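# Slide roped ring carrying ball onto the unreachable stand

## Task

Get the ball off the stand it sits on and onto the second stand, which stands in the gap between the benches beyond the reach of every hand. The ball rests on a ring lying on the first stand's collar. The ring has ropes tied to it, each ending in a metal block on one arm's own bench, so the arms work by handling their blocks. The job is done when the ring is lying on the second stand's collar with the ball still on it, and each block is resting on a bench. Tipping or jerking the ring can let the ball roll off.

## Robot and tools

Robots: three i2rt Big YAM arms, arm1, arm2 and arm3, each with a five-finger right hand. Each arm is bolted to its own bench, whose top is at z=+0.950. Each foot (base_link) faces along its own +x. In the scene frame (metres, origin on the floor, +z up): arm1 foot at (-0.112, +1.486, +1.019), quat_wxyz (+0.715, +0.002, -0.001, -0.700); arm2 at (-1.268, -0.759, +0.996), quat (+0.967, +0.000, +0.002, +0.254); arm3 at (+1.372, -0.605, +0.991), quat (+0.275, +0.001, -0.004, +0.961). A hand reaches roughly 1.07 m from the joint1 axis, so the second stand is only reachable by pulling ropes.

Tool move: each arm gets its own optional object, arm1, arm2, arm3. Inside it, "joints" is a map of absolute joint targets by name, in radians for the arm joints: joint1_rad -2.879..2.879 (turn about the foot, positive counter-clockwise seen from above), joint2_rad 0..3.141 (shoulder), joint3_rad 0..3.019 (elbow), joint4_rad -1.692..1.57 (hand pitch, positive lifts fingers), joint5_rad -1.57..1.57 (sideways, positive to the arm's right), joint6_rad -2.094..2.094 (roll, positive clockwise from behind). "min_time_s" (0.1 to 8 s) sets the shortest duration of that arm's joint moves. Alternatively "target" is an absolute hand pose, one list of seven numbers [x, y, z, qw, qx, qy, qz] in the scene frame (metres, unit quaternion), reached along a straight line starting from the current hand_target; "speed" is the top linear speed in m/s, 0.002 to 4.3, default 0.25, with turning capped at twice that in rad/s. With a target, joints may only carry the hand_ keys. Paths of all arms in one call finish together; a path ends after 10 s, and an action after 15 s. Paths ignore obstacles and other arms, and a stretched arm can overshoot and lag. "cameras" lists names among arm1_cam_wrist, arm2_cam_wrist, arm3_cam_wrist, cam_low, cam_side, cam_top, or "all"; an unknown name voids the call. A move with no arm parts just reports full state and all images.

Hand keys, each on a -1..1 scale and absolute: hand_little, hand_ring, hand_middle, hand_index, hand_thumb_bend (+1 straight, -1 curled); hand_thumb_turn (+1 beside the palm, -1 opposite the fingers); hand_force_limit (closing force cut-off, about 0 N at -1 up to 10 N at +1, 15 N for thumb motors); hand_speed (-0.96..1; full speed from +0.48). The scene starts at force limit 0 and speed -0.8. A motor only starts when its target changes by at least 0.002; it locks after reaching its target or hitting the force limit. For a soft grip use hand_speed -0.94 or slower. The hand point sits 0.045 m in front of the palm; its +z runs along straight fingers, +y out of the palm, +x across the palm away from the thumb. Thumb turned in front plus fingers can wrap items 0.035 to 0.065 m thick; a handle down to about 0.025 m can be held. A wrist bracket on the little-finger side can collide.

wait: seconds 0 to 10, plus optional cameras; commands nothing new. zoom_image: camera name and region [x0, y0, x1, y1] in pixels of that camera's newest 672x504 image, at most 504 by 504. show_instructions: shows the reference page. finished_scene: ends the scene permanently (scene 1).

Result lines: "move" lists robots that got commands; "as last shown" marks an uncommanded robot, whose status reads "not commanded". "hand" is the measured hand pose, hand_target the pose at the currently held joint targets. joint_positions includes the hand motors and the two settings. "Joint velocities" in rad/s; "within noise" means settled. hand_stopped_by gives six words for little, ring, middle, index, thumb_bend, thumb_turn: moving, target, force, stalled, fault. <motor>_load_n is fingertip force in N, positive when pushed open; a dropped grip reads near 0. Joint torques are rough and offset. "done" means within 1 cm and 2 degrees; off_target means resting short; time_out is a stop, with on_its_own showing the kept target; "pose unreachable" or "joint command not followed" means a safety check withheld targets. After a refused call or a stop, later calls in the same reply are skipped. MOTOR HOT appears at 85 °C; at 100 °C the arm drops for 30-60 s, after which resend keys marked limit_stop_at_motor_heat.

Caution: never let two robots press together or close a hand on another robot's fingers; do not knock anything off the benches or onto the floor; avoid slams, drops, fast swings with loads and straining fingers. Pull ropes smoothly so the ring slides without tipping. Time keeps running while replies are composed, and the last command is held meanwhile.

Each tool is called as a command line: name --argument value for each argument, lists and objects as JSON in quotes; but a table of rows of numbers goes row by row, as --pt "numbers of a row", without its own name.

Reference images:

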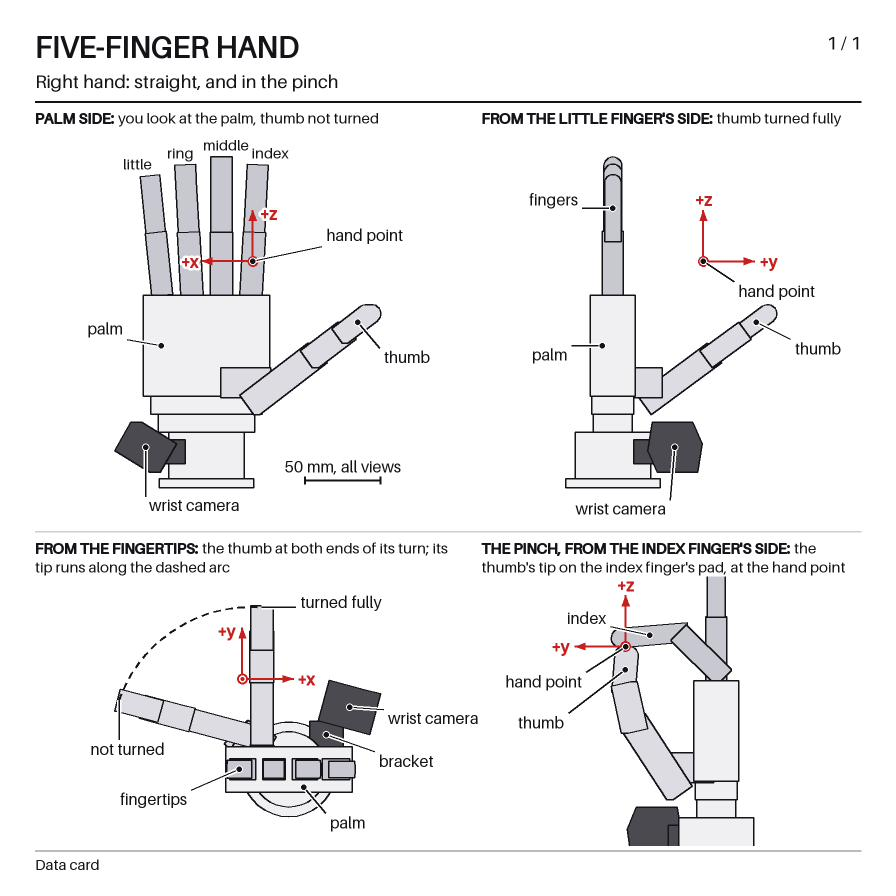

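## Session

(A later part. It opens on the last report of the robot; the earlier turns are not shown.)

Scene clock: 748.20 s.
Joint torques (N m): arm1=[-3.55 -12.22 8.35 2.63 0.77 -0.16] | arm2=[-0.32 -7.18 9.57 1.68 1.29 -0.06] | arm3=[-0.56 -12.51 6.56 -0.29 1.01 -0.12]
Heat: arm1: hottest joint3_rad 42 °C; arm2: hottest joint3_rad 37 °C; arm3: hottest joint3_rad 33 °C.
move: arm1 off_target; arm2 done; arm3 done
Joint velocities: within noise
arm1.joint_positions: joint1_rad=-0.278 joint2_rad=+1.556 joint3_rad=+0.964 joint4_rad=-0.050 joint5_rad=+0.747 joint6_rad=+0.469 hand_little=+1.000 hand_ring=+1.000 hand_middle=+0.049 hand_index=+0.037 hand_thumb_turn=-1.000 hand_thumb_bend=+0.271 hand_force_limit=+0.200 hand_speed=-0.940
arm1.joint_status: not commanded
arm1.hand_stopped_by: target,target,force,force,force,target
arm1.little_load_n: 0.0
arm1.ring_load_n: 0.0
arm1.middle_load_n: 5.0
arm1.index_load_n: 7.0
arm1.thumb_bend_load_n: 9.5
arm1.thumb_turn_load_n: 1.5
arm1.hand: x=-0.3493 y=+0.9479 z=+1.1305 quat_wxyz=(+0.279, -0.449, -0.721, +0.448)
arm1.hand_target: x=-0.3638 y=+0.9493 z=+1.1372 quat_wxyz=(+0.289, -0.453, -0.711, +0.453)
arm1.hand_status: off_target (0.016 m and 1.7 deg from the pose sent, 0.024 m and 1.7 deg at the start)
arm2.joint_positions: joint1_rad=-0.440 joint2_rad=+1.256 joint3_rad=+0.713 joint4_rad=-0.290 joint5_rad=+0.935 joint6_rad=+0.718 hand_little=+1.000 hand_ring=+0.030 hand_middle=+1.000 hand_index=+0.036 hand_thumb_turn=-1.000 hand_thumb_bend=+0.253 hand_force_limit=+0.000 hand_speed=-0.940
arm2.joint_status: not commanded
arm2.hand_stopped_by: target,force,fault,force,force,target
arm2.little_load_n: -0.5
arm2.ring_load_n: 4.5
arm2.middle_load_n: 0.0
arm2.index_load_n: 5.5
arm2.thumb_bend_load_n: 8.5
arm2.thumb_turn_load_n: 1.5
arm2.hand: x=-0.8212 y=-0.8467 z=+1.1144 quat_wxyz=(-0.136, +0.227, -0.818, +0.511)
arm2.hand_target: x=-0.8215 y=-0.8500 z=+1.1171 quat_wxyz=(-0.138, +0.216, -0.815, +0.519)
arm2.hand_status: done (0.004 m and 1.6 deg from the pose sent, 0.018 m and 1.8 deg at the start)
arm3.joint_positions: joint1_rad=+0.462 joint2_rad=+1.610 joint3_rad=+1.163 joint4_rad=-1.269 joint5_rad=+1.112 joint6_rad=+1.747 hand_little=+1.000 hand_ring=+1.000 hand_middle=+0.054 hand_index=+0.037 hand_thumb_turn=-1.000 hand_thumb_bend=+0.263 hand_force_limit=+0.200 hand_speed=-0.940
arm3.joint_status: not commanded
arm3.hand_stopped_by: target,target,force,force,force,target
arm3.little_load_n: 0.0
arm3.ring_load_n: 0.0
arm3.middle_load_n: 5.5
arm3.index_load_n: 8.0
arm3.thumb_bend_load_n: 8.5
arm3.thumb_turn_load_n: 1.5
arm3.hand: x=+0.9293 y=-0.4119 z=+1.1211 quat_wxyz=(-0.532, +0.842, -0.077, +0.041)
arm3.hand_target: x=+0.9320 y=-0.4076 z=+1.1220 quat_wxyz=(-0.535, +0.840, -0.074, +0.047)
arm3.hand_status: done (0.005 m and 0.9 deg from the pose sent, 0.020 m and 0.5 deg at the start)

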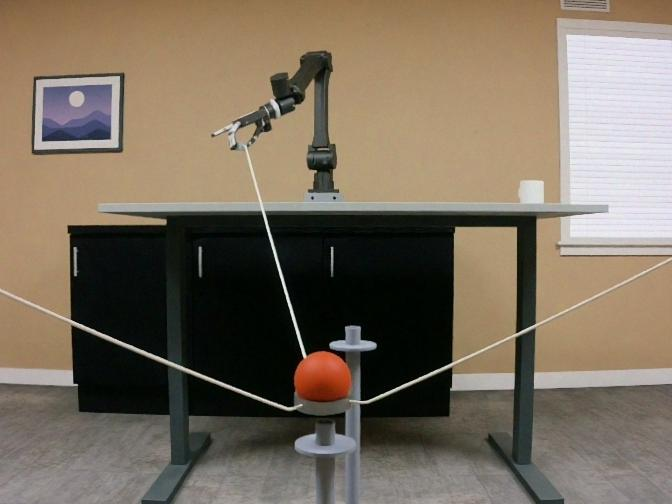

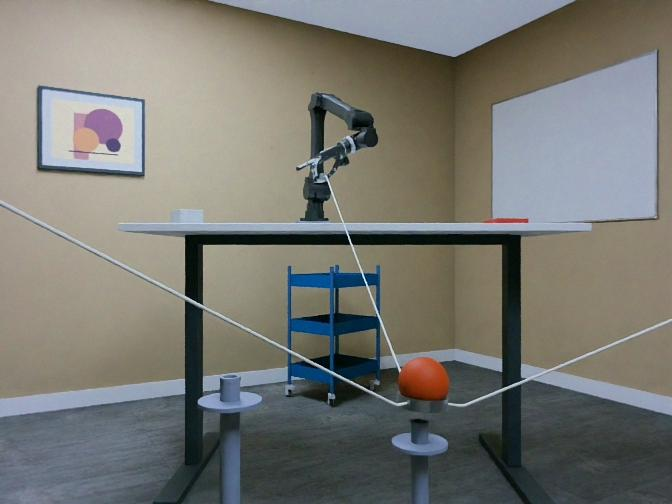

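move --arm1 '{"target":[-0.358,0.955,1.124,-0.2887,0.4531,0.7113,-0.4531],"speed":0.03}' --arm2 '{"target":[-0.816,-0.843,1.104,0.1377,-0.2162,0.8152,-0.5194],"speed":0.03}' --arm3 '{"target":[0.937,-0.402,1.11,0.5353,-0.8402,0.0735,-0.0468],"speed":0.03}' --cameras '["cam_low","cam_side"]'

zoom_image --camera "cam_low" --region '[260, 330, 400, 470]'

zoom_image --camera "cam_side" --region '[350, 320, 490, 460]'

Scene clock: 762.07 s.
Joint torques (N m): arm1=[-2.9 -11.75 8.12 2.67 0.97 -0.09] | arm2=[-0.56 -7.65 9.25 1.7 1.3 -0.05] | arm3=[-0.56 -12.51 6.45 -0.23 1.07 -0.1]
Heat: arm1: hottest joint3_rad 40 °C; arm2: hottest joint3_rad 37 °C; arm3: hottest joint3_rad 33 °C.
move: arm1 off_target; arm2 done; arm3 done
Joint velocities: within noise
arm1.joint_positions: joint1_rad=-0.278 joint2_rad=+1.556 joint3_rad=+0.929 joint4_rad=-0.015 joint5_rad=+0.748 joint6_rad=+0.469 hand_little=+1.000 hand_ring=+1.000 hand_middle=+0.049 hand_index=+0.037 hand_thumb_turn=-1.000 hand_thumb_bend=+0.271 hand_force_limit=+0.200 hand_speed=-0.940
arm1.joint_status: not commanded
arm1.hand_stopped_by: target,target,force,force,force,target
arm1.little_load_n: 0.0
arm1.ring_load_n: 0.0
arm1.middle_load_n: 5.0
arm1.index_load_n: 7.0
arm1.thumb_bend_load_n: 10.0
arm1.thumb_turn_load_n: 1.5
arm1.hand: x=-0.3475 y=+0.9553 z=+1.1196 quat_wxyz=(+0.280, -0.449, -0.721, +0.448)
arm1.hand_target: x=-0.3579 y=+0.9552 z=+1.1240 quat_wxyz=(+0.289, -0.453, -0.711, +0.453)
arm1.hand_status: off_target (0.011 m and 1.7 deg from the pose sent, 0.013 m and 1.7 deg at the start)
arm2.joint_positions: joint1_rad=-0.422 joint2_rad=+1.298 joint3_rad=+0.713 joint4_rad=-0.266 joint5_rad=+0.948 joint6_rad=+0.742 hand_little=+1.000 hand_ring=+0.030 hand_middle=+1.000 hand_index=+0.036 hand_thumb_turn=-1.000 hand_thumb_bend=+0.253 hand_force_limit=+0.000 hand_speed=-0.940
arm2.joint_status: not commanded
arm2.hand_stopped_by: target,force,fault,force,force,target
arm2.little_load_n: 0.0
arm2.ring_load_n: 4.5
arm2.middle_load_n: 0.0
arm2.index_load_n: 5.5
arm2.thumb_bend_load_n: 8.5
arm2.thumb_turn_load_n: 1.5
arm2.hand: x=-0.8152 y=-0.8397 z=+1.1015 quat_wxyz=(-0.136, +0.227, -0.818, +0.511)
arm2.hand_target: x=-0.8160 y=-0.8430 z=+1.1040 quat_wxyz=(-0.138, +0.216, -0.815, +0.519)
arm2.hand_status: done (0.004 m and 1.5 deg from the pose sent, 0.012 m and 1.6 deg at the start)
arm3.joint_positions: joint1_rad=+0.449 joint2_rad=+1.610 joint3_rad=+1.127 joint4_rad=-1.206 joint5_rad=+1.112 joint6_rad=+1.716 hand_little=+1.000 hand_ring=+1.000 hand_middle=+0.054 hand_index=+0.037 hand_thumb_turn=-1.000 hand_thumb_bend=+0.263 hand_force_limit=+0.200 hand_speed=-0.940
arm3.joint_status: not commanded
arm3.hand_stopped_by: target,target,force,force,force,target
arm3.little_load_n: 0.0
arm3.ring_load_n: 0.0
arm3.middle_load_n: 5.5
arm3.index_load_n: 8.0
arm3.thumb_bend_load_n: 8.5
arm3.thumb_turn_load_n: 1.5
arm3.hand: x=+0.9341 y=-0.4068 z=+1.1084 quat_wxyz=(-0.532, +0.842, -0.076, +0.041)
arm3.hand_target: x=+0.9370 y=-0.4021 z=+1.1100 quat_wxyz=(-0.535, +0.840, -0.074, +0.047)
arm3.hand_status: done (0.006 m and 0.9 deg from the pose sent, 0.017 m and 0.9 deg at the start)

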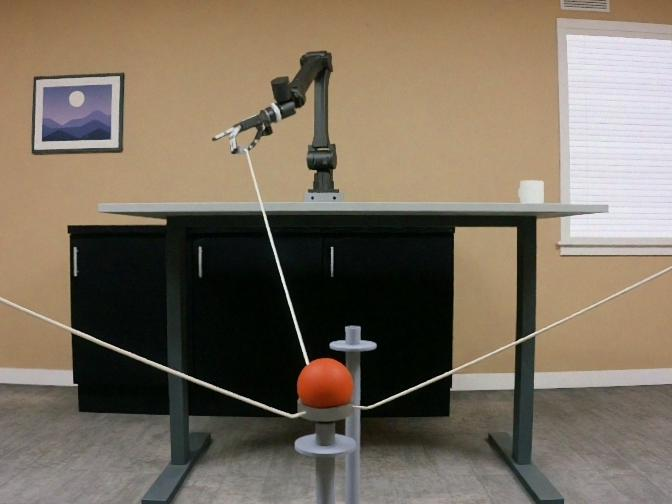

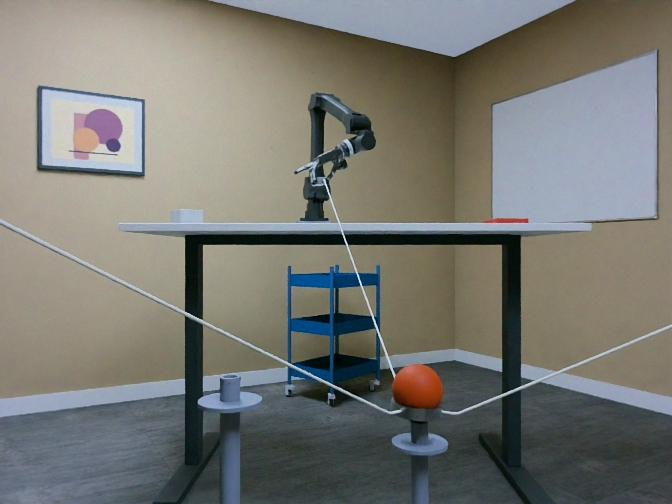

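Scaled by 3.600.

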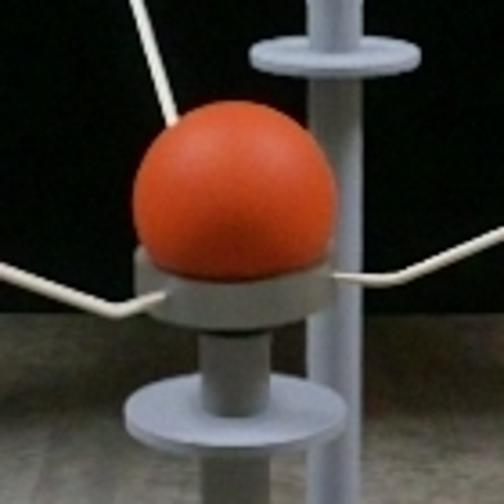

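Scaled by 3.600.

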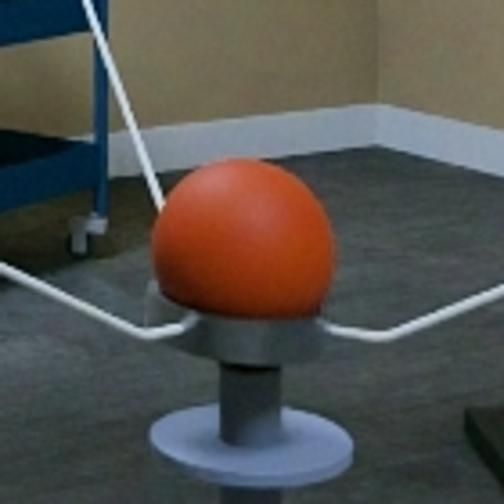

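move --arm1 '{"target":[-0.358,0.951,1.115,-0.2887,0.4531,0.7113,-0.4531],"speed":0.03}' --arm2 '{"target":[-0.816,-0.854,1.095,0.1377,-0.2162,0.8152,-0.5194],"speed":0.03}' --arm3 '{"target":[0.937,-0.4115,1.101,0.5353,-0.8402,0.0735,-0.0468],"speed":0.03}' --cameras '["cam_low","cam_side"]'

zoom_image --camera "cam_low" --region '[260, 330, 400, 470]'

zoom_image --camera "cam_side" --region '[350, 320, 490, 460]'

Scene clock: 777.53 s.
Joint torques (N m): arm1=[-2.61 -11.87 8.05 2.62 0.96 -0.08] | arm2=[-2.26 -7.71 9.14 1.94 1.06 -0.19] | arm3=[0.5 -12.34 6.38 -1.02 0.96 0.1]
Heat: arm1: hottest joint3_rad 37 °C; arm2: hottest joint3_rad 37 °C; arm3: hottest joint3_rad 32 °C.
move: arm1 off_target; arm2 off_target; arm3 done
Joint velocities: within noise
arm1.joint_positions: joint1_rad=-0.278 joint2_rad=+1.581 joint3_rad=+0.929 joint4_rad=+0.007 joint5_rad=+0.750 joint6_rad=+0.469 hand_little=+1.000 hand_ring=+1.000 hand_middle=+0.049 hand_index=+0.037 hand_thumb_turn=-1.000 hand_thumb_bend=+0.271 hand_force_limit=+0.200 hand_speed=-0.940
arm1.joint_status: not commanded
arm1.hand_stopped_by: target,target,force,force,force,target
arm1.little_load_n: 0.0
arm1.ring_load_n: 0.0
arm1.middle_load_n: 5.0
arm1.index_load_n: 7.0
arm1.thumb_bend_load_n: 9.5
arm1.thumb_turn_load_n: 1.0
arm1.hand: x=-0.3486 y=+0.9524 z=+1.1098 quat_wxyz=(+0.281, -0.449, -0.721, +0.446)
arm1.hand_target: x=-0.3579 y=+0.9512 z=+1.1151 quat_wxyz=(+0.289, -0.453, -0.711, +0.453)
arm1.hand_status: off_target (0.011 m and 1.7 deg from the pose sent, 0.012 m and 1.7 deg at the start)
arm2.joint_positions: joint1_rad=-0.429 joint2_rad=+1.310 joint3_rad=+0.690 joint4_rad=-0.200 joint5_rad=+0.934 joint6_rad=+0.720 hand_little=+1.000 hand_ring=+0.030 hand_middle=+1.000 hand_index=+0.036 hand_thumb_turn=-1.000 hand_thumb_bend=+0.253 hand_force_limit=+0.000 hand_speed=-0.940
arm2.joint_status: not commanded
arm2.hand_stopped_by: target,force,fault,force,force,target
arm2.little_load_n: 0.0
arm2.ring_load_n: 4.5
arm2.middle_load_n: 0.0
arm2.index_load_n: 6.0
arm2.thumb_bend_load_n: 9.0
arm2.thumb_turn_load_n: 2.0
arm2.hand: x=-0.8131 y=-0.8408 z=+1.0937 quat_wxyz=(-0.145, +0.228, -0.816, +0.511)
arm2.hand_target: x=-0.8163 y=-0.8537 z=+1.0949 quat_wxyz=(-0.137, +0.216, -0.815, +0.519)
arm2.hand_status: off_target (0.014 m and 1.8 deg from the pose sent, 0.016 m and 1.5 deg at the start)
arm3.joint_positions: joint1_rad=+0.456 joint2_rad=+1.626 joint3_rad=+1.120 joint4_rad=-1.206 joint5_rad=+1.112 joint6_rad=+1.746 hand_little=+1.000 hand_ring=+1.000 hand_middle=+0.054 hand_index=+0.037 hand_thumb_turn=-1.000 hand_thumb_bend=+0.263 hand_force_limit=+0.200 hand_speed=-0.940
arm3.joint_status: not commanded
arm3.hand_stopped_by: target,target,force,force,force,target
arm3.little_load_n: 0.0
arm3.ring_load_n: 0.0
arm3.middle_load_n: 5.0
arm3.index_load_n: 8.0
arm3.thumb_bend_load_n: 9.0
arm3.thumb_turn_load_n: 1.5
arm3.hand: x=+0.9342 y=-0.4094 z=+1.1001 quat_wxyz=(-0.532, +0.842, -0.080, +0.041)
arm3.hand_target: x=+0.9370 y=-0.4114 z=+1.1009 quat_wxyz=(-0.535, +0.840, -0.073, +0.047)
arm3.hand_status: done (0.004 m and 1.1 deg from the pose sent, 0.009 m and 0.9 deg at the start)

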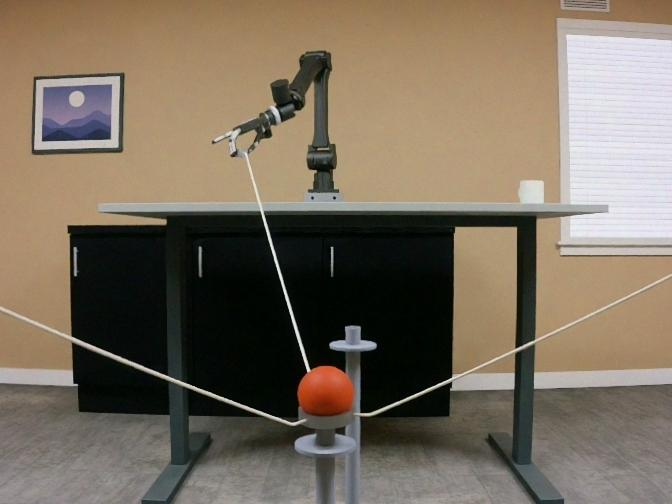

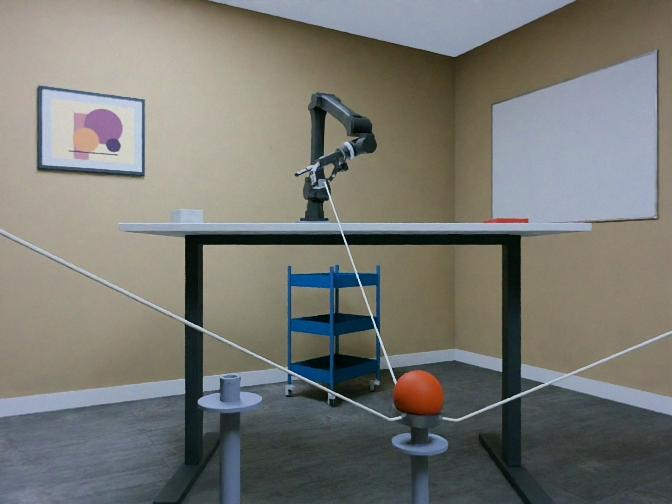

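Scaled by 3.600.

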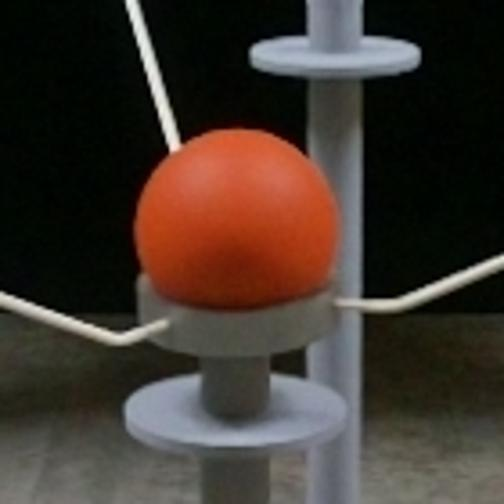

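Scaled by 3.600.

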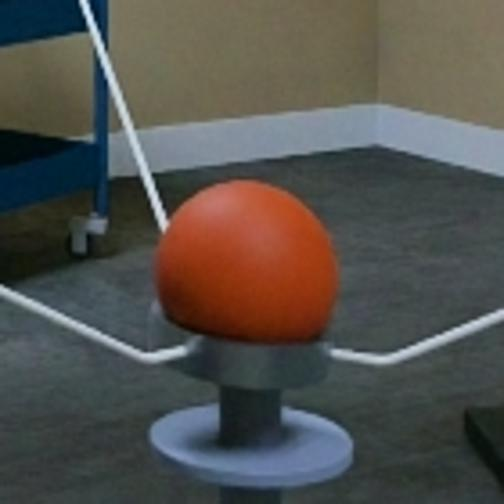

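move --arm1 '{"target":[-0.3585,0.950,1.103,-0.2887,0.4531,0.7113,-0.4531],"speed":0.02}' --arm2 '{"target":[-0.817,-0.855,1.083,0.1377,-0.2162,0.8152,-0.5194],"speed":0.02}' --arm3 '{"target":[0.936,-0.4125,1.089,0.5353,-0.8402,0.0735,-0.0468],"speed":0.02}' --cameras '["cam_low","cam_side"]'

zoom_image --camera "cam_low" --region '[260, 330, 400, 470]'

zoom_image --camera "cam_side" --region '[350, 320, 490, 460]'

Scene clock: 790.80 s.
Joint torques (N m): arm1=[-2.78 -11.58 7.87 2.73 0.78 -0.08] | arm2=[-1.79 -7.59 8.85 1.95 1.01 -0.18] | arm3=[0.79 -12.34 6.32 -0.09 0.93 0.11]
Heat: arm1: hottest joint3_rad 36 °C; arm2: hottest joint3_rad 36 °C; arm3: hottest joint3_rad 32 °C.
move: arm1 done; arm2 done; arm3 done
Joint velocities: within noise
arm1.joint_positions: joint1_rad=-0.278 joint2_rad=+1.601 joint3_rad=+0.920 joint4_rad=+0.039 joint5_rad=+0.755 joint6_rad=+0.469 hand_little=+1.000 hand_ring=+1.000 hand_middle=+0.049 hand_index=+0.037 hand_thumb_turn=-1.000 hand_thumb_bend=+0.271 hand_force_limit=+0.200 hand_speed=-0.940
arm1.joint_status: not commanded
arm1.hand_stopped_by: target,target,force,force,force,target
arm1.little_load_n: 0.0
arm1.ring_load_n: 0.0
arm1.middle_load_n: 5.0
arm1.index_load_n: 6.5
arm1.thumb_bend_load_n: 9.5
arm1.thumb_turn_load_n: 0.5
arm1.hand: x=-0.3496 y=+0.9518 z=+1.1006 quat_wxyz=(+0.283, -0.450, -0.719, +0.448)
arm1.hand_target: x=-0.3583 y=+0.9502 z=+1.1031 quat_wxyz=(+0.289, -0.453, -0.711, +0.453)
arm1.hand_status: done (0.009 m and 1.4 deg from the pose sent, 0.012 m and 1.7 deg at the start)
arm2.joint_positions: joint1_rad=-0.438 joint2_rad=+1.329 joint3_rad=+0.670 joint4_rad=-0.157 joint5_rad=+0.934 joint6_rad=+0.715 hand_little=+1.000 hand_ring=+0.030 hand_middle=+1.000 hand_index=+0.036 hand_thumb_turn=-1.000 hand_thumb_bend=+0.253 hand_force_limit=+0.000 hand_speed=-0.940
arm2.joint_status: not commanded
arm2.hand_stopped_by: target,force,fault,force,force,target
arm2.little_load_n: 0.0
arm2.ring_load_n: 4.5
arm2.middle_load_n: -0.5
arm2.index_load_n: 6.0
arm2.thumb_bend_load_n: 8.5
arm2.thumb_turn_load_n: 2.0
arm2.hand: x=-0.8148 y=-0.8449 z=+1.0832 quat_wxyz=(-0.143, +0.225, -0.816, +0.513)
arm2.hand_target: x=-0.8171 y=-0.8548 z=+1.0831 quat_wxyz=(-0.138, +0.216, -0.815, +0.519)
arm2.hand_status: done (0.010 m and 1.5 deg from the pose sent, 0.018 m and 1.8 deg at the start)
arm3.joint_positions: joint1_rad=+0.457 joint2_rad=+1.641 joint3_rad=+1.107 joint4_rad=-1.206 joint5_rad=+1.112 joint6_rad=+1.751 hand_little=+1.000 hand_ring=+1.000 hand_middle=+0.054 hand_index=+0.037 hand_thumb_turn=-1.000 hand_thumb_bend=+0.263 hand_force_limit=+0.200 hand_speed=-0.940
arm3.joint_status: not commanded
arm3.hand_stopped_by: target,target,force,force,force,target
arm3.little_load_n: 0.0
arm3.ring_load_n: 0.0
arm3.middle_load_n: 5.5
arm3.index_load_n: 8.0
arm3.thumb_bend_load_n: 9.0
arm3.thumb_turn_load_n: 0.5
arm3.hand: x=+0.9390 y=-0.4102 z=+1.0897 quat_wxyz=(-0.532, +0.842, -0.075, +0.051)
arm3.hand_target: x=+0.9360 y=-0.4125 z=+1.0891 quat_wxyz=(-0.535, +0.840, -0.074, +0.047)
arm3.hand_status: done (0.004 m and 0.6 deg from the pose sent, 0.012 m and 1.1 deg at the start)

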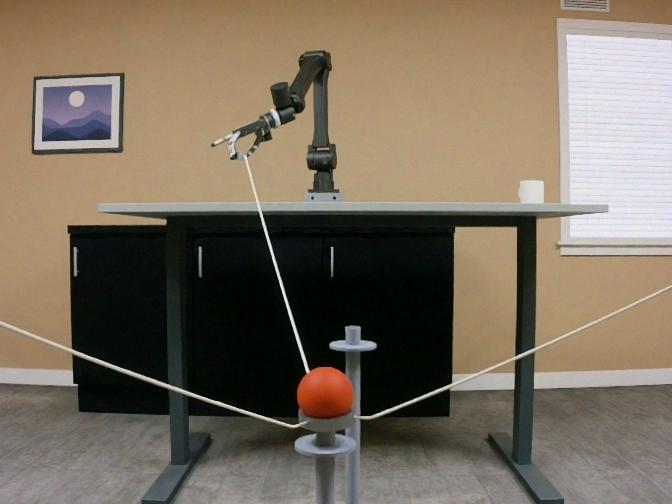

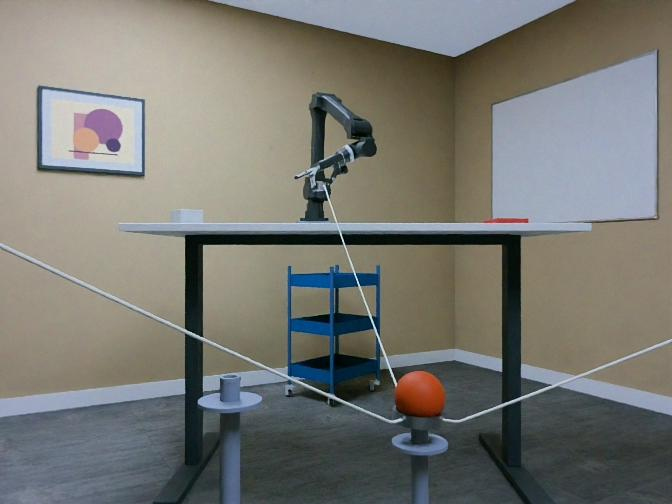

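Scaled by 3.600.

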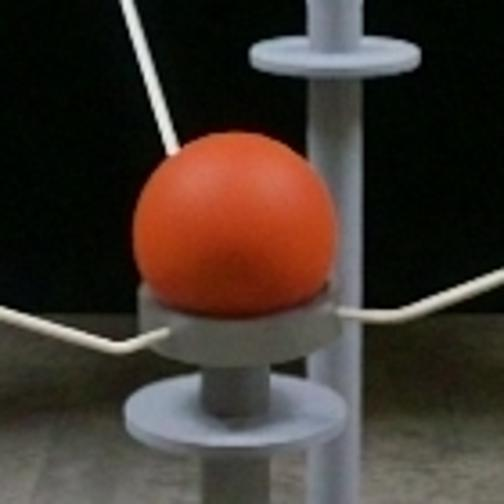

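Scaled by 3.600.

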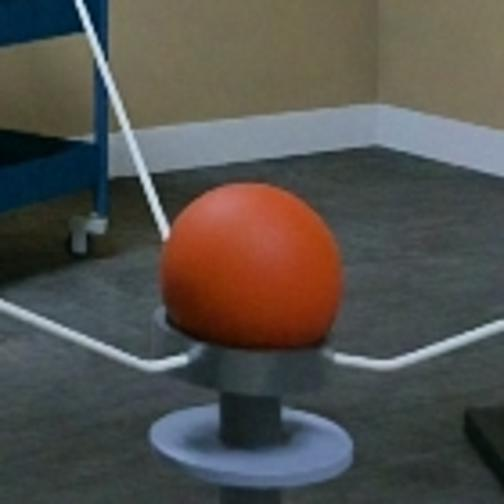

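move --arm1 '{"target":[-0.360,0.942,1.090,-0.2887,0.4531,0.7113,-0.4531],"speed":0.02}' --arm2 '{"target":[-0.818,-0.859,1.069,0.1377,-0.2162,0.8152,-0.5194],"speed":0.02}' --arm3 '{"target":[0.934,-0.416,1.075,0.5353,-0.8402,0.0735,-0.0468],"speed":0.02}' --cameras '["cam_low","cam_side"]'

zoom_image --camera "cam_low" --region '[260, 330, 400, 470]'

zoom_image --camera "cam_side" --region '[350, 320, 490, 460]'

Scene clock: 813.43 s.
Joint torques (N m): arm1=[-2.55 -11.99 8.5 2.76 0.79 -0.08] | arm2=[-2.02 -7.77 8.59 1.85 0.77 -0.19] | arm3=[0.67 -12.16 6.08 -0.18 0.89 0.13]
Heat: arm1: hottest joint3_rad 37 °C; arm2: hottest joint3_rad 34 °C; arm3: hottest joint3_rad 32 °C.
move: arm1 off_target; arm2 done; arm3 done
Joint velocities: within noise
arm1.joint_positions: joint1_rad=-0.278 joint2_rad=+1.642 joint3_rad=+0.920 joint4_rad=+0.069 joint5_rad=+0.756 joint6_rad=+0.469 hand_little=+1.000 hand_ring=+1.000 hand_middle=+0.049 hand_index=+0.037 hand_thumb_turn=-1.000 hand_thumb_bend=+0.271 hand_force_limit=+0.200 hand_speed=-0.940
arm1.joint_status: not commanded
arm1.hand_stopped_by: target,target,force,force,force,target
arm1.little_load_n: 0.0
arm1.ring_load_n: 0.0
arm1.middle_load_n: 5.0
arm1.index_load_n: 6.5
arm1.thumb_bend_load_n: 9.5
arm1.thumb_turn_load_n: 0.5
arm1.hand: x=-0.3506 y=+0.9488 z=+1.0828 quat_wxyz=(+0.284, -0.449, -0.722, +0.443)
arm1.hand_target: x=-0.3598 y=+0.9424 z=+1.0902 quat_wxyz=(+0.289, -0.453, -0.711, +0.453)
arm1.hand_status: off_target (0.014 m and 1.8 deg from the pose sent, 0.018 m and 1.3 deg at the start)
arm2.joint_positions: joint1_rad=-0.448 joint2_rad=+1.356 joint3_rad=+0.648 joint4_rad=-0.094 joint5_rad=+0.932 joint6_rad=+0.701 hand_little=+1.000 hand_ring=+0.030 hand_middle=+1.000 hand_index=+0.036 hand_thumb_turn=-1.000 hand_thumb_bend=+0.253 hand_force_limit=+0.000 hand_speed=-0.940
arm2.joint_status: not commanded
arm2.hand_stopped_by: target,force,fault,force,force,target
arm2.little_load_n: 0.0
arm2.ring_load_n: 4.5
arm2.middle_load_n: 0.0
arm2.index_load_n: 6.0
arm2.thumb_bend_load_n: 8.5
arm2.thumb_turn_load_n: 1.5
arm2.hand: x=-0.8157 y=-0.8496 z=+1.0701 quat_wxyz=(-0.143, +0.224, -0.815, +0.515)
arm2.hand_target: x=-0.8181 y=-0.8588 z=+1.0691 quat_wxyz=(-0.138, +0.216, -0.815, +0.519)
arm2.hand_status: done (0.010 m and 1.2 deg from the pose sent, 0.020 m and 1.4 deg at the start)
arm3.joint_positions: joint1_rad=+0.466 joint2_rad=+1.667 joint3_rad=+1.099 joint4_rad=-1.188 joint5_rad=+1.112 joint6_rad=+1.770 hand_little=+1.000 hand_ring=+1.000 hand_middle=+0.054 hand_index=+0.037 hand_thumb_turn=-1.000 hand_thumb_bend=+0.263 hand_force_limit=+0.200 hand_speed=-0.940
arm3.joint_status: not commanded
arm3.hand_stopped_by: target,target,force,force,force,target
arm3.little_load_n: 0.0
arm3.ring_load_n: 0.0
arm3.middle_load_n: 5.5
arm3.index_load_n: 8.0
arm3.thumb_bend_load_n: 8.5
arm3.thumb_turn_load_n: 0.5
arm3.hand: x=+0.9366 y=-0.4136 z=+1.0762 quat_wxyz=(-0.533, +0.841, -0.074, +0.050)
arm3.hand_target: x=+0.9341 y=-0.4161 z=+1.0749 quat_wxyz=(-0.535, +0.840, -0.073, +0.047)
arm3.hand_status: done (0.004 m and 0.5 deg from the pose sent, 0.017 m and 0.6 deg at the start)

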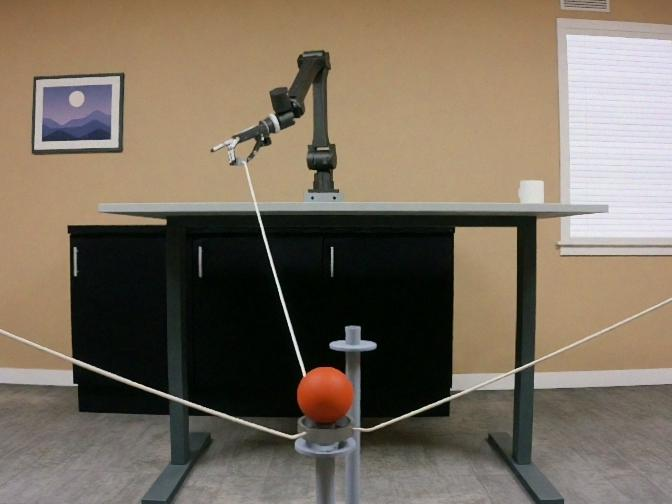

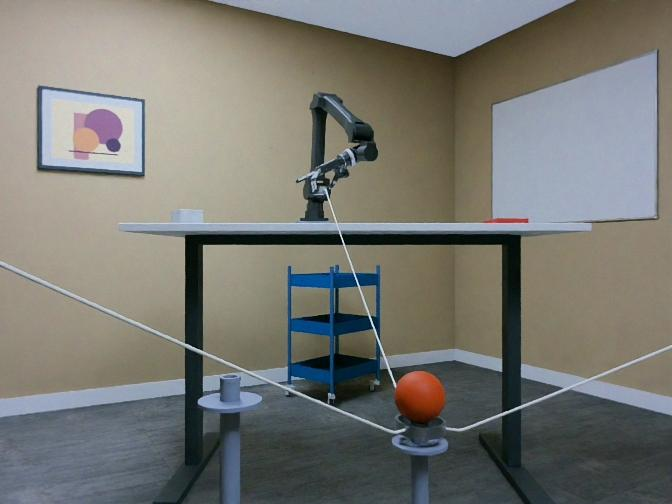

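Scaled by 3.600.

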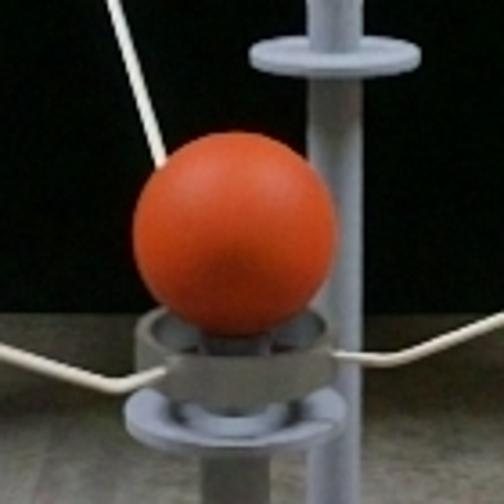

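Scaled by 3.600.

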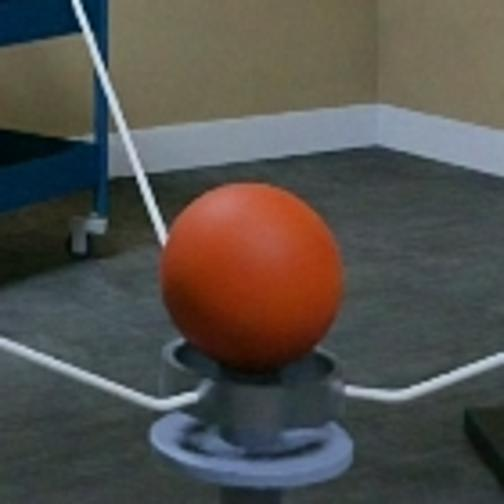

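move --arm1 '{"target":[-0.360,0.938,1.072,-0.2887,0.4531,0.7113,-0.4531],"speed":0.03}' --arm2 '{"target":[-0.817,-0.858,1.051,0.1377,-0.2162,0.8152,-0.5194],"speed":0.03}' --arm3 '{"target":[0.935,-0.416,1.057,0.5353,-0.8402,0.0735,-0.0468],"speed":0.03}' --cameras '["cam_low","cam_side","cam_top"]'

zoom_image --camera "cam_low" --region '[260, 330, 400, 470]'

zoom_image --camera "cam_side" --region '[350, 320, 490, 460]'

Scene clock: 823.60 s.
Joint torques (N m): arm1=[-2.43 -12.22 7.98 2.76 0.67 -0.06] | arm2=[-1.44 -7.47 8.17 1.84 0.83 -0.14] | arm3=[0.73 -12.34 6.06 -0.13 0.89 0.13]
Heat: arm1: hottest joint3_rad 37 °C; arm2: hottest joint3_rad 33 °C; arm3: hottest joint3_rad 32 °C.
move: arm1 off_target; arm2 done; arm3 done
Joint velocities: within noise
arm1.joint_positions: joint1_rad=-0.278 joint2_rad=+1.684 joint3_rad=+0.920 joint4_rad=+0.115 joint5_rad=+0.761 joint6_rad=+0.469 hand_little=+1.000 hand_ring=+1.000 hand_middle=+0.049 hand_index=+0.037 hand_thumb_turn=-1.000 hand_thumb_bend=+0.271 hand_force_limit=+0.200 hand_speed=-0.940
arm1.joint_status: not commanded
arm1.hand_stopped_by: target,target,force,force,force,target
arm1.little_load_n: 0.0
arm1.ring_load_n: 0.0
arm1.middle_load_n: 5.5
arm1.index_load_n: 6.0
arm1.thumb_bend_load_n: 9.5
arm1.thumb_turn_load_n: 0.5
arm1.hand: x=-0.3526 y=+0.9442 z=+1.0678 quat_wxyz=(+0.286, -0.450, -0.720, +0.444)
arm1.hand_target: x=-0.3599 y=+0.9383 z=+1.0721 quat_wxyz=(+0.289, -0.453, -0.711, +0.453)
arm1.hand_status: off_target (0.011 m and 1.5 deg from the pose sent, 0.018 m and 1.8 deg at the start)
arm2.joint_positions: joint1_rad=-0.449 joint2_rad=+1.402 joint3_rad=+0.629 joint4_rad=-0.033 joint5_rad=+0.932 joint6_rad=+0.701 hand_little=+1.000 hand_ring=+0.030 hand_middle=+1.000 hand_index=+0.036 hand_thumb_turn=-1.000 hand_thumb_bend=+0.253 hand_force_limit=+0.000 hand_speed=-0.940
arm2.joint_status: not commanded
arm2.hand_stopped_by: target,force,fault,force,force,target
arm2.little_load_n: 0.0
arm2.ring_load_n: 5.0
arm2.middle_load_n: 0.0
arm2.index_load_n: 6.0
arm2.thumb_bend_load_n: 8.5
arm2.thumb_turn_load_n: 1.5
arm2.hand: x=-0.8153 y=-0.8499 z=+1.0517 quat_wxyz=(-0.141, +0.224, -0.816, +0.514)
arm2.hand_target: x=-0.8172 y=-0.8578 z=+1.0509 quat_wxyz=(-0.138, +0.216, -0.815, +0.519)
arm2.hand_status: done (0.008 m and 1.2 deg from the pose sent, 0.021 m and 1.2 deg at the start)
arm3.joint_positions: joint1_rad=+0.466 joint2_rad=+1.691 joint3_rad=+1.075 joint4_rad=-1.143 joint5_rad=+1.112 joint6_rad=+1.770 hand_little=+1.000 hand_ring=+1.000 hand_middle=+0.054 hand_index=+0.037 hand_thumb_turn=-1.000 hand_thumb_bend=+0.263 hand_force_limit=+0.200 hand_speed=-0.940
arm3.joint_status: not commanded
arm3.hand_stopped_by: target,target,force,force,force,target
arm3.little_load_n: 0.0
arm3.ring_load_n: 0.0
arm3.middle_load_n: 5.5
arm3.index_load_n: 7.5
arm3.thumb_bend_load_n: 9.0
arm3.thumb_turn_load_n: 0.0
arm3.hand: x=+0.9386 y=-0.4136 z=+1.0583 quat_wxyz=(-0.533, +0.841, -0.074, +0.052)
arm3.hand_target: x=+0.9351 y=-0.4161 z=+1.0570 quat_wxyz=(-0.535, +0.840, -0.073, +0.047)
arm3.hand_status: done (0.005 m and 0.6 deg from the pose sent, 0.020 m and 0.5 deg at the start)

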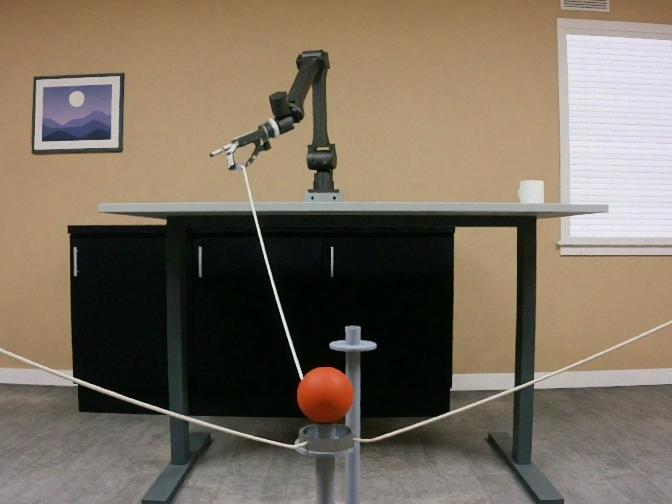

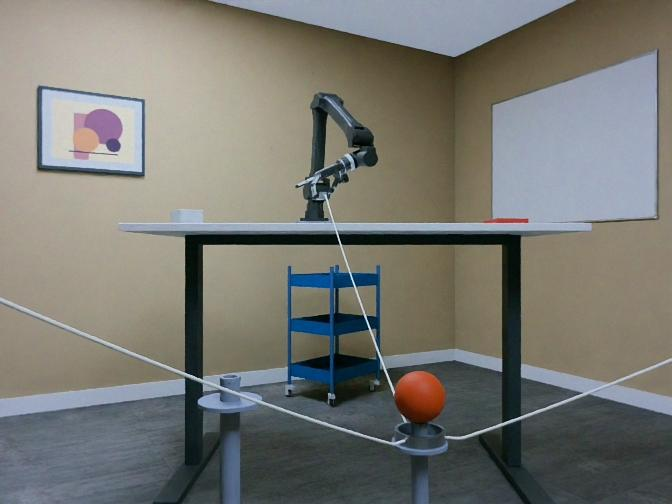

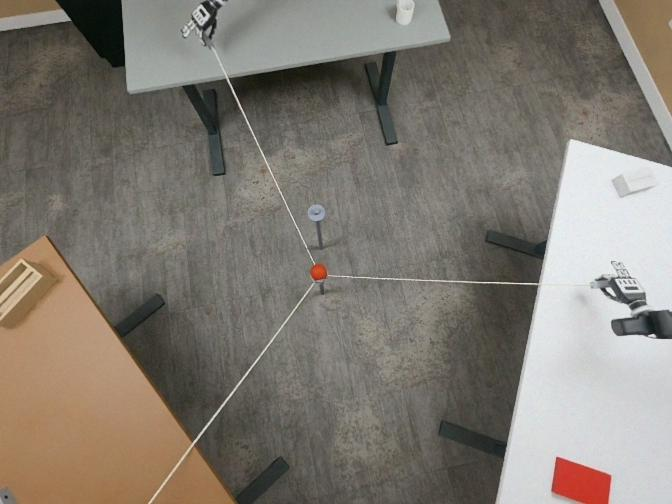

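Scaled by 3.600.

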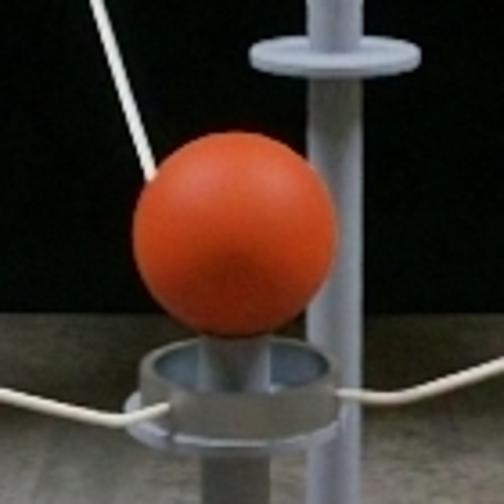

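Scaled by 3.600.

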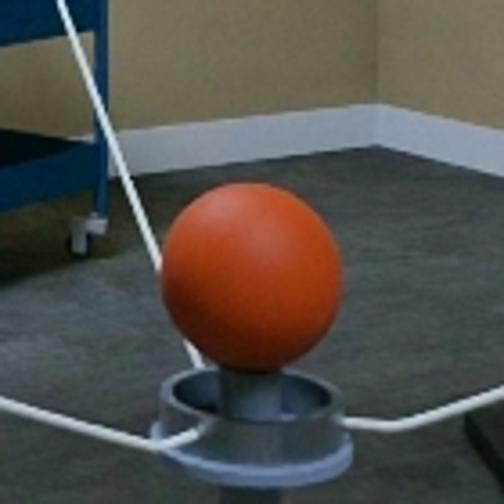

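move --arm1 '{"target":[-0.358,0.922,1.0,-0.2887,0.4531,0.7113,-0.4531],"speed":0.08}' --arm2 '{"target":[-0.713,-0.742,0.997,0.1377,-0.2162,0.8152,-0.5194],"speed":0.08}' --arm3 '{"target":[0.880,-0.396,0.998,0.5353,-0.8402,0.0735,-0.0468],"speed":0.08}' --cameras '["all"]'

zoom_image --camera "cam_low" --region '[260, 330, 400, 470]'

Scene clock: 852.50 s.
Joint torques (N m): arm1=[-1.44 -13.45 7.58 2.78 0.63 0.03] | arm2=[0.09 -12.1 11.74 0.62 1.02 -0.03] | arm3=[-0.85 -14.62 7.92 0.03 0.98 -0.03]
Heat: arm1: hottest joint3_rad 37 °C; arm2: hottest joint3_rad 34 °C; arm3: hottest joint3_rad 31 °C.
move: arm1 off_target; arm2 off_target; arm3 off_target
Joint velocities: within noise
arm1.joint_positions: joint1_rad=-0.278 joint2_rad=+1.868 joint3_rad=+0.920 joint4_rad=+0.283 joint5_rad=+0.772 joint6_rad=+0.469 hand_little=+1.000 hand_ring=+1.000 hand_middle=+0.049 hand_index=+0.037 hand_thumb_turn=-1.000 hand_thumb_bend=+0.271 hand_force_limit=+0.200 hand_speed=-0.940
arm1.joint_status: not commanded
arm1.hand_stopped_by: target,target,force,force,force,target
arm1.little_load_n: -0.5
arm1.ring_load_n: 0.0
arm1.middle_load_n: 6.0
arm1.index_load_n: 6.0
arm1.thumb_bend_load_n: 9.0
arm1.thumb_turn_load_n: 0.0
arm1.hand: x=-0.3565 y=+0.9362 z=+0.9934 quat_wxyz=(+0.293, -0.450, -0.721, +0.438)
arm1.hand_target: x=-0.3577 y=+0.9224 z=+1.0003 quat_wxyz=(+0.289, -0.453, -0.711, +0.453)
arm1.hand_status: off_target (0.016 m and 2.2 deg from the pose sent, 0.072 m and 1.5 deg at the start)
arm2.joint_positions: joint1_rad=-0.234 joint2_rad=+1.798 joint3_rad=+0.944 joint4_rad=-0.289 joint5_rad=+1.071 joint6_rad=+1.050 hand_little=+1.000 hand_ring=+0.030 hand_middle=+1.000 hand_index=+0.036 hand_thumb_turn=-1.000 hand_thumb_bend=+0.253 hand_force_limit=+0.000 hand_speed=-0.940
arm2.joint_status: not commanded
arm2.hand_stopped_by: target,force,fault,force,force,target
arm2.little_load_n: 0.0
arm2.ring_load_n: 4.5
arm2.middle_load_n: 0.0
arm2.index_load_n: 6.0
arm2.thumb_bend_load_n: 8.0
arm2.thumb_turn_load_n: 1.5
arm2.hand: x=-0.7347 y=-0.7509 z=+0.9828 quat_wxyz=(-0.119, +0.228, -0.816, +0.517)
arm2.hand_target: x=-0.7141 y=-0.7420 z=+0.9975 quat_wxyz=(-0.138, +0.216, -0.815, +0.519)
arm2.hand_status: off_target (0.027 m and 2.6 deg from the pose sent, 0.158 m and 1.2 deg at the start)
arm3.joint_positions: joint1_rad=+0.452 joint2_rad=+1.897 joint3_rad=+1.162 joint4_rad=-0.996 joint5_rad=+1.115 joint6_rad=+1.717 hand_little=+1.000 hand_ring=+1.000 hand_middle=+0.054 hand_index=+0.037 hand_thumb_turn=-1.000 hand_thumb_bend=+0.263 hand_force_limit=+0.200 hand_speed=-0.940
arm3.joint_status: not commanded
arm3.hand_stopped_by: target,target,force,force,force,target
arm3.little_load_n: 0.0
arm3.ring_load_n: 0.0
arm3.middle_load_n: 6.5
arm3.index_load_n: 7.0
arm3.thumb_bend_load_n: 8.5
arm3.thumb_turn_load_n: 0.0
arm3.hand: x=+0.8947 y=-0.4026 z=+0.9910 quat_wxyz=(-0.532, +0.842, -0.064, +0.058)
arm3.hand_target: x=+0.8805 y=-0.3961 z=+0.9984 quat_wxyz=(-0.535, +0.840, -0.074, +0.047)
arm3.hand_status: off_target (0.018 m and 1.7 deg from the pose sent, 0.086 m and 0.6 deg at the start)
pictures: arm1_cam_wrist, arm2_cam_wrist, arm3_cam_wrist, cam_low, cam_side, cam_top
arm1_cam_wrist: T_world_to_cam=[[0.26102, 0.42871, -0.86491, 0.55266], [0.8345, -0.5506, -0.02107, 0.83962], [-0.48526, -0.71627, -0.50148, 1.10587]] pos_world=[-0.30829, 1.01747, 1.05026]
arm2_cam_wrist: T_world_to_cam=[[-0.50944, 0.19405, -0.83834, 0.59164], [0.4484, 0.89138, -0.06616, 1.06632], [0.73444, -0.40962, -0.54112, 0.87841]] pos_world=[-0.82187, -0.70549, 1.04187]
arm3_cam_wrist: T_world_to_cam=[[0.15271, -0.42475, -0.89234, 0.58129], [-0.92454, -0.3804, 0.02285, 0.65085], [-0.34915, 0.82151, -0.45079, 1.20527]] pos_world=[0.93378, -0.49566, 1.04717]

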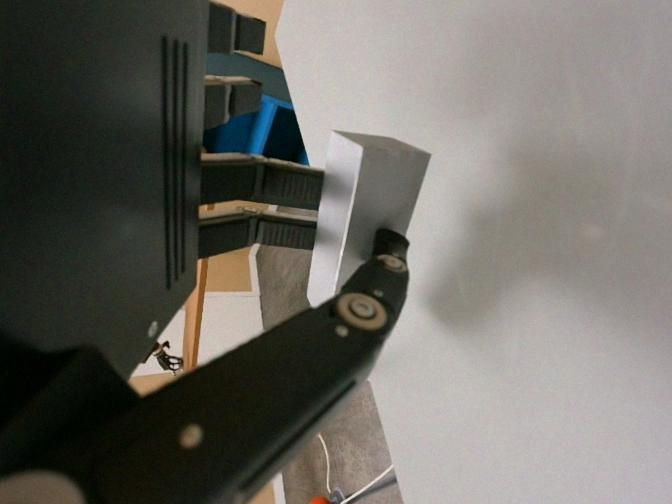

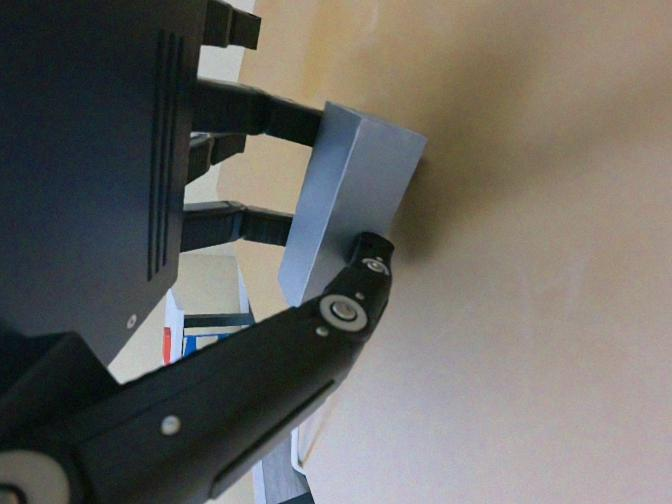

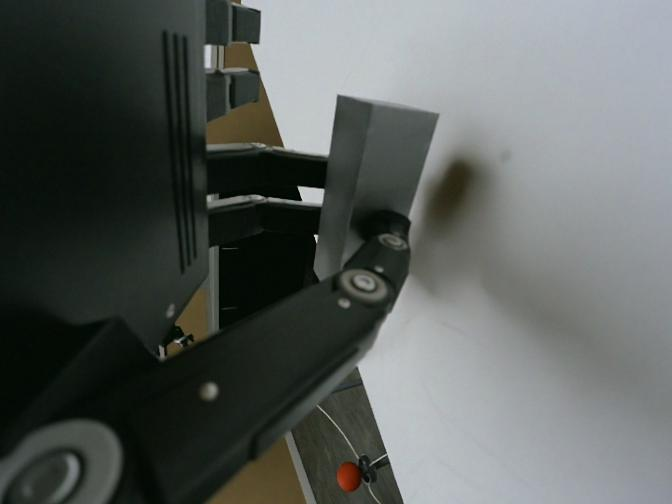

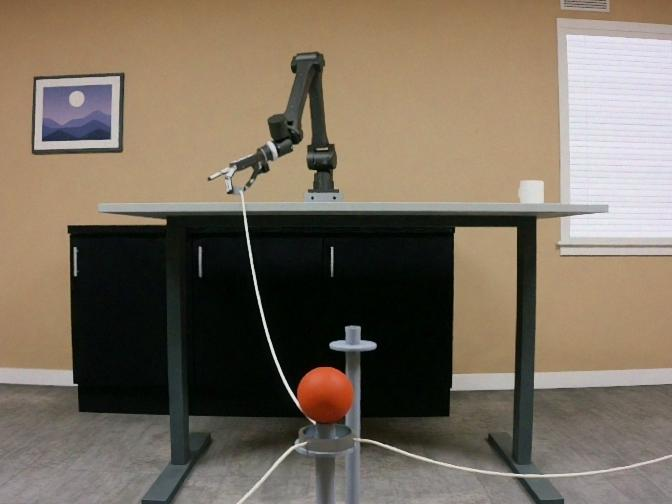

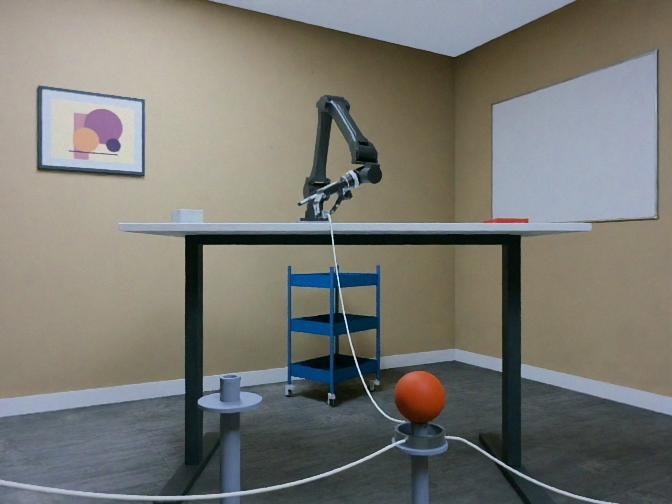

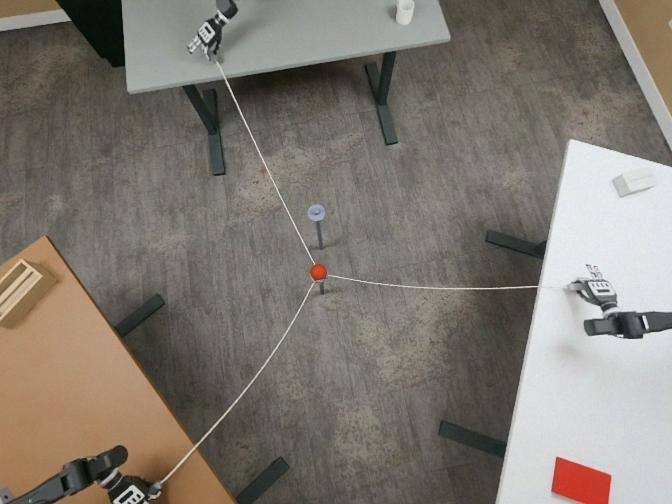

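Scaled by 3.600.

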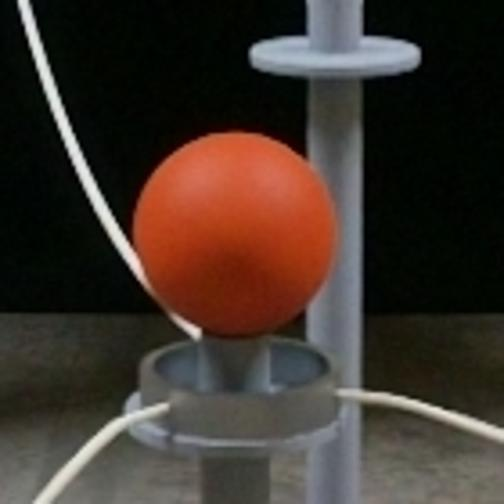

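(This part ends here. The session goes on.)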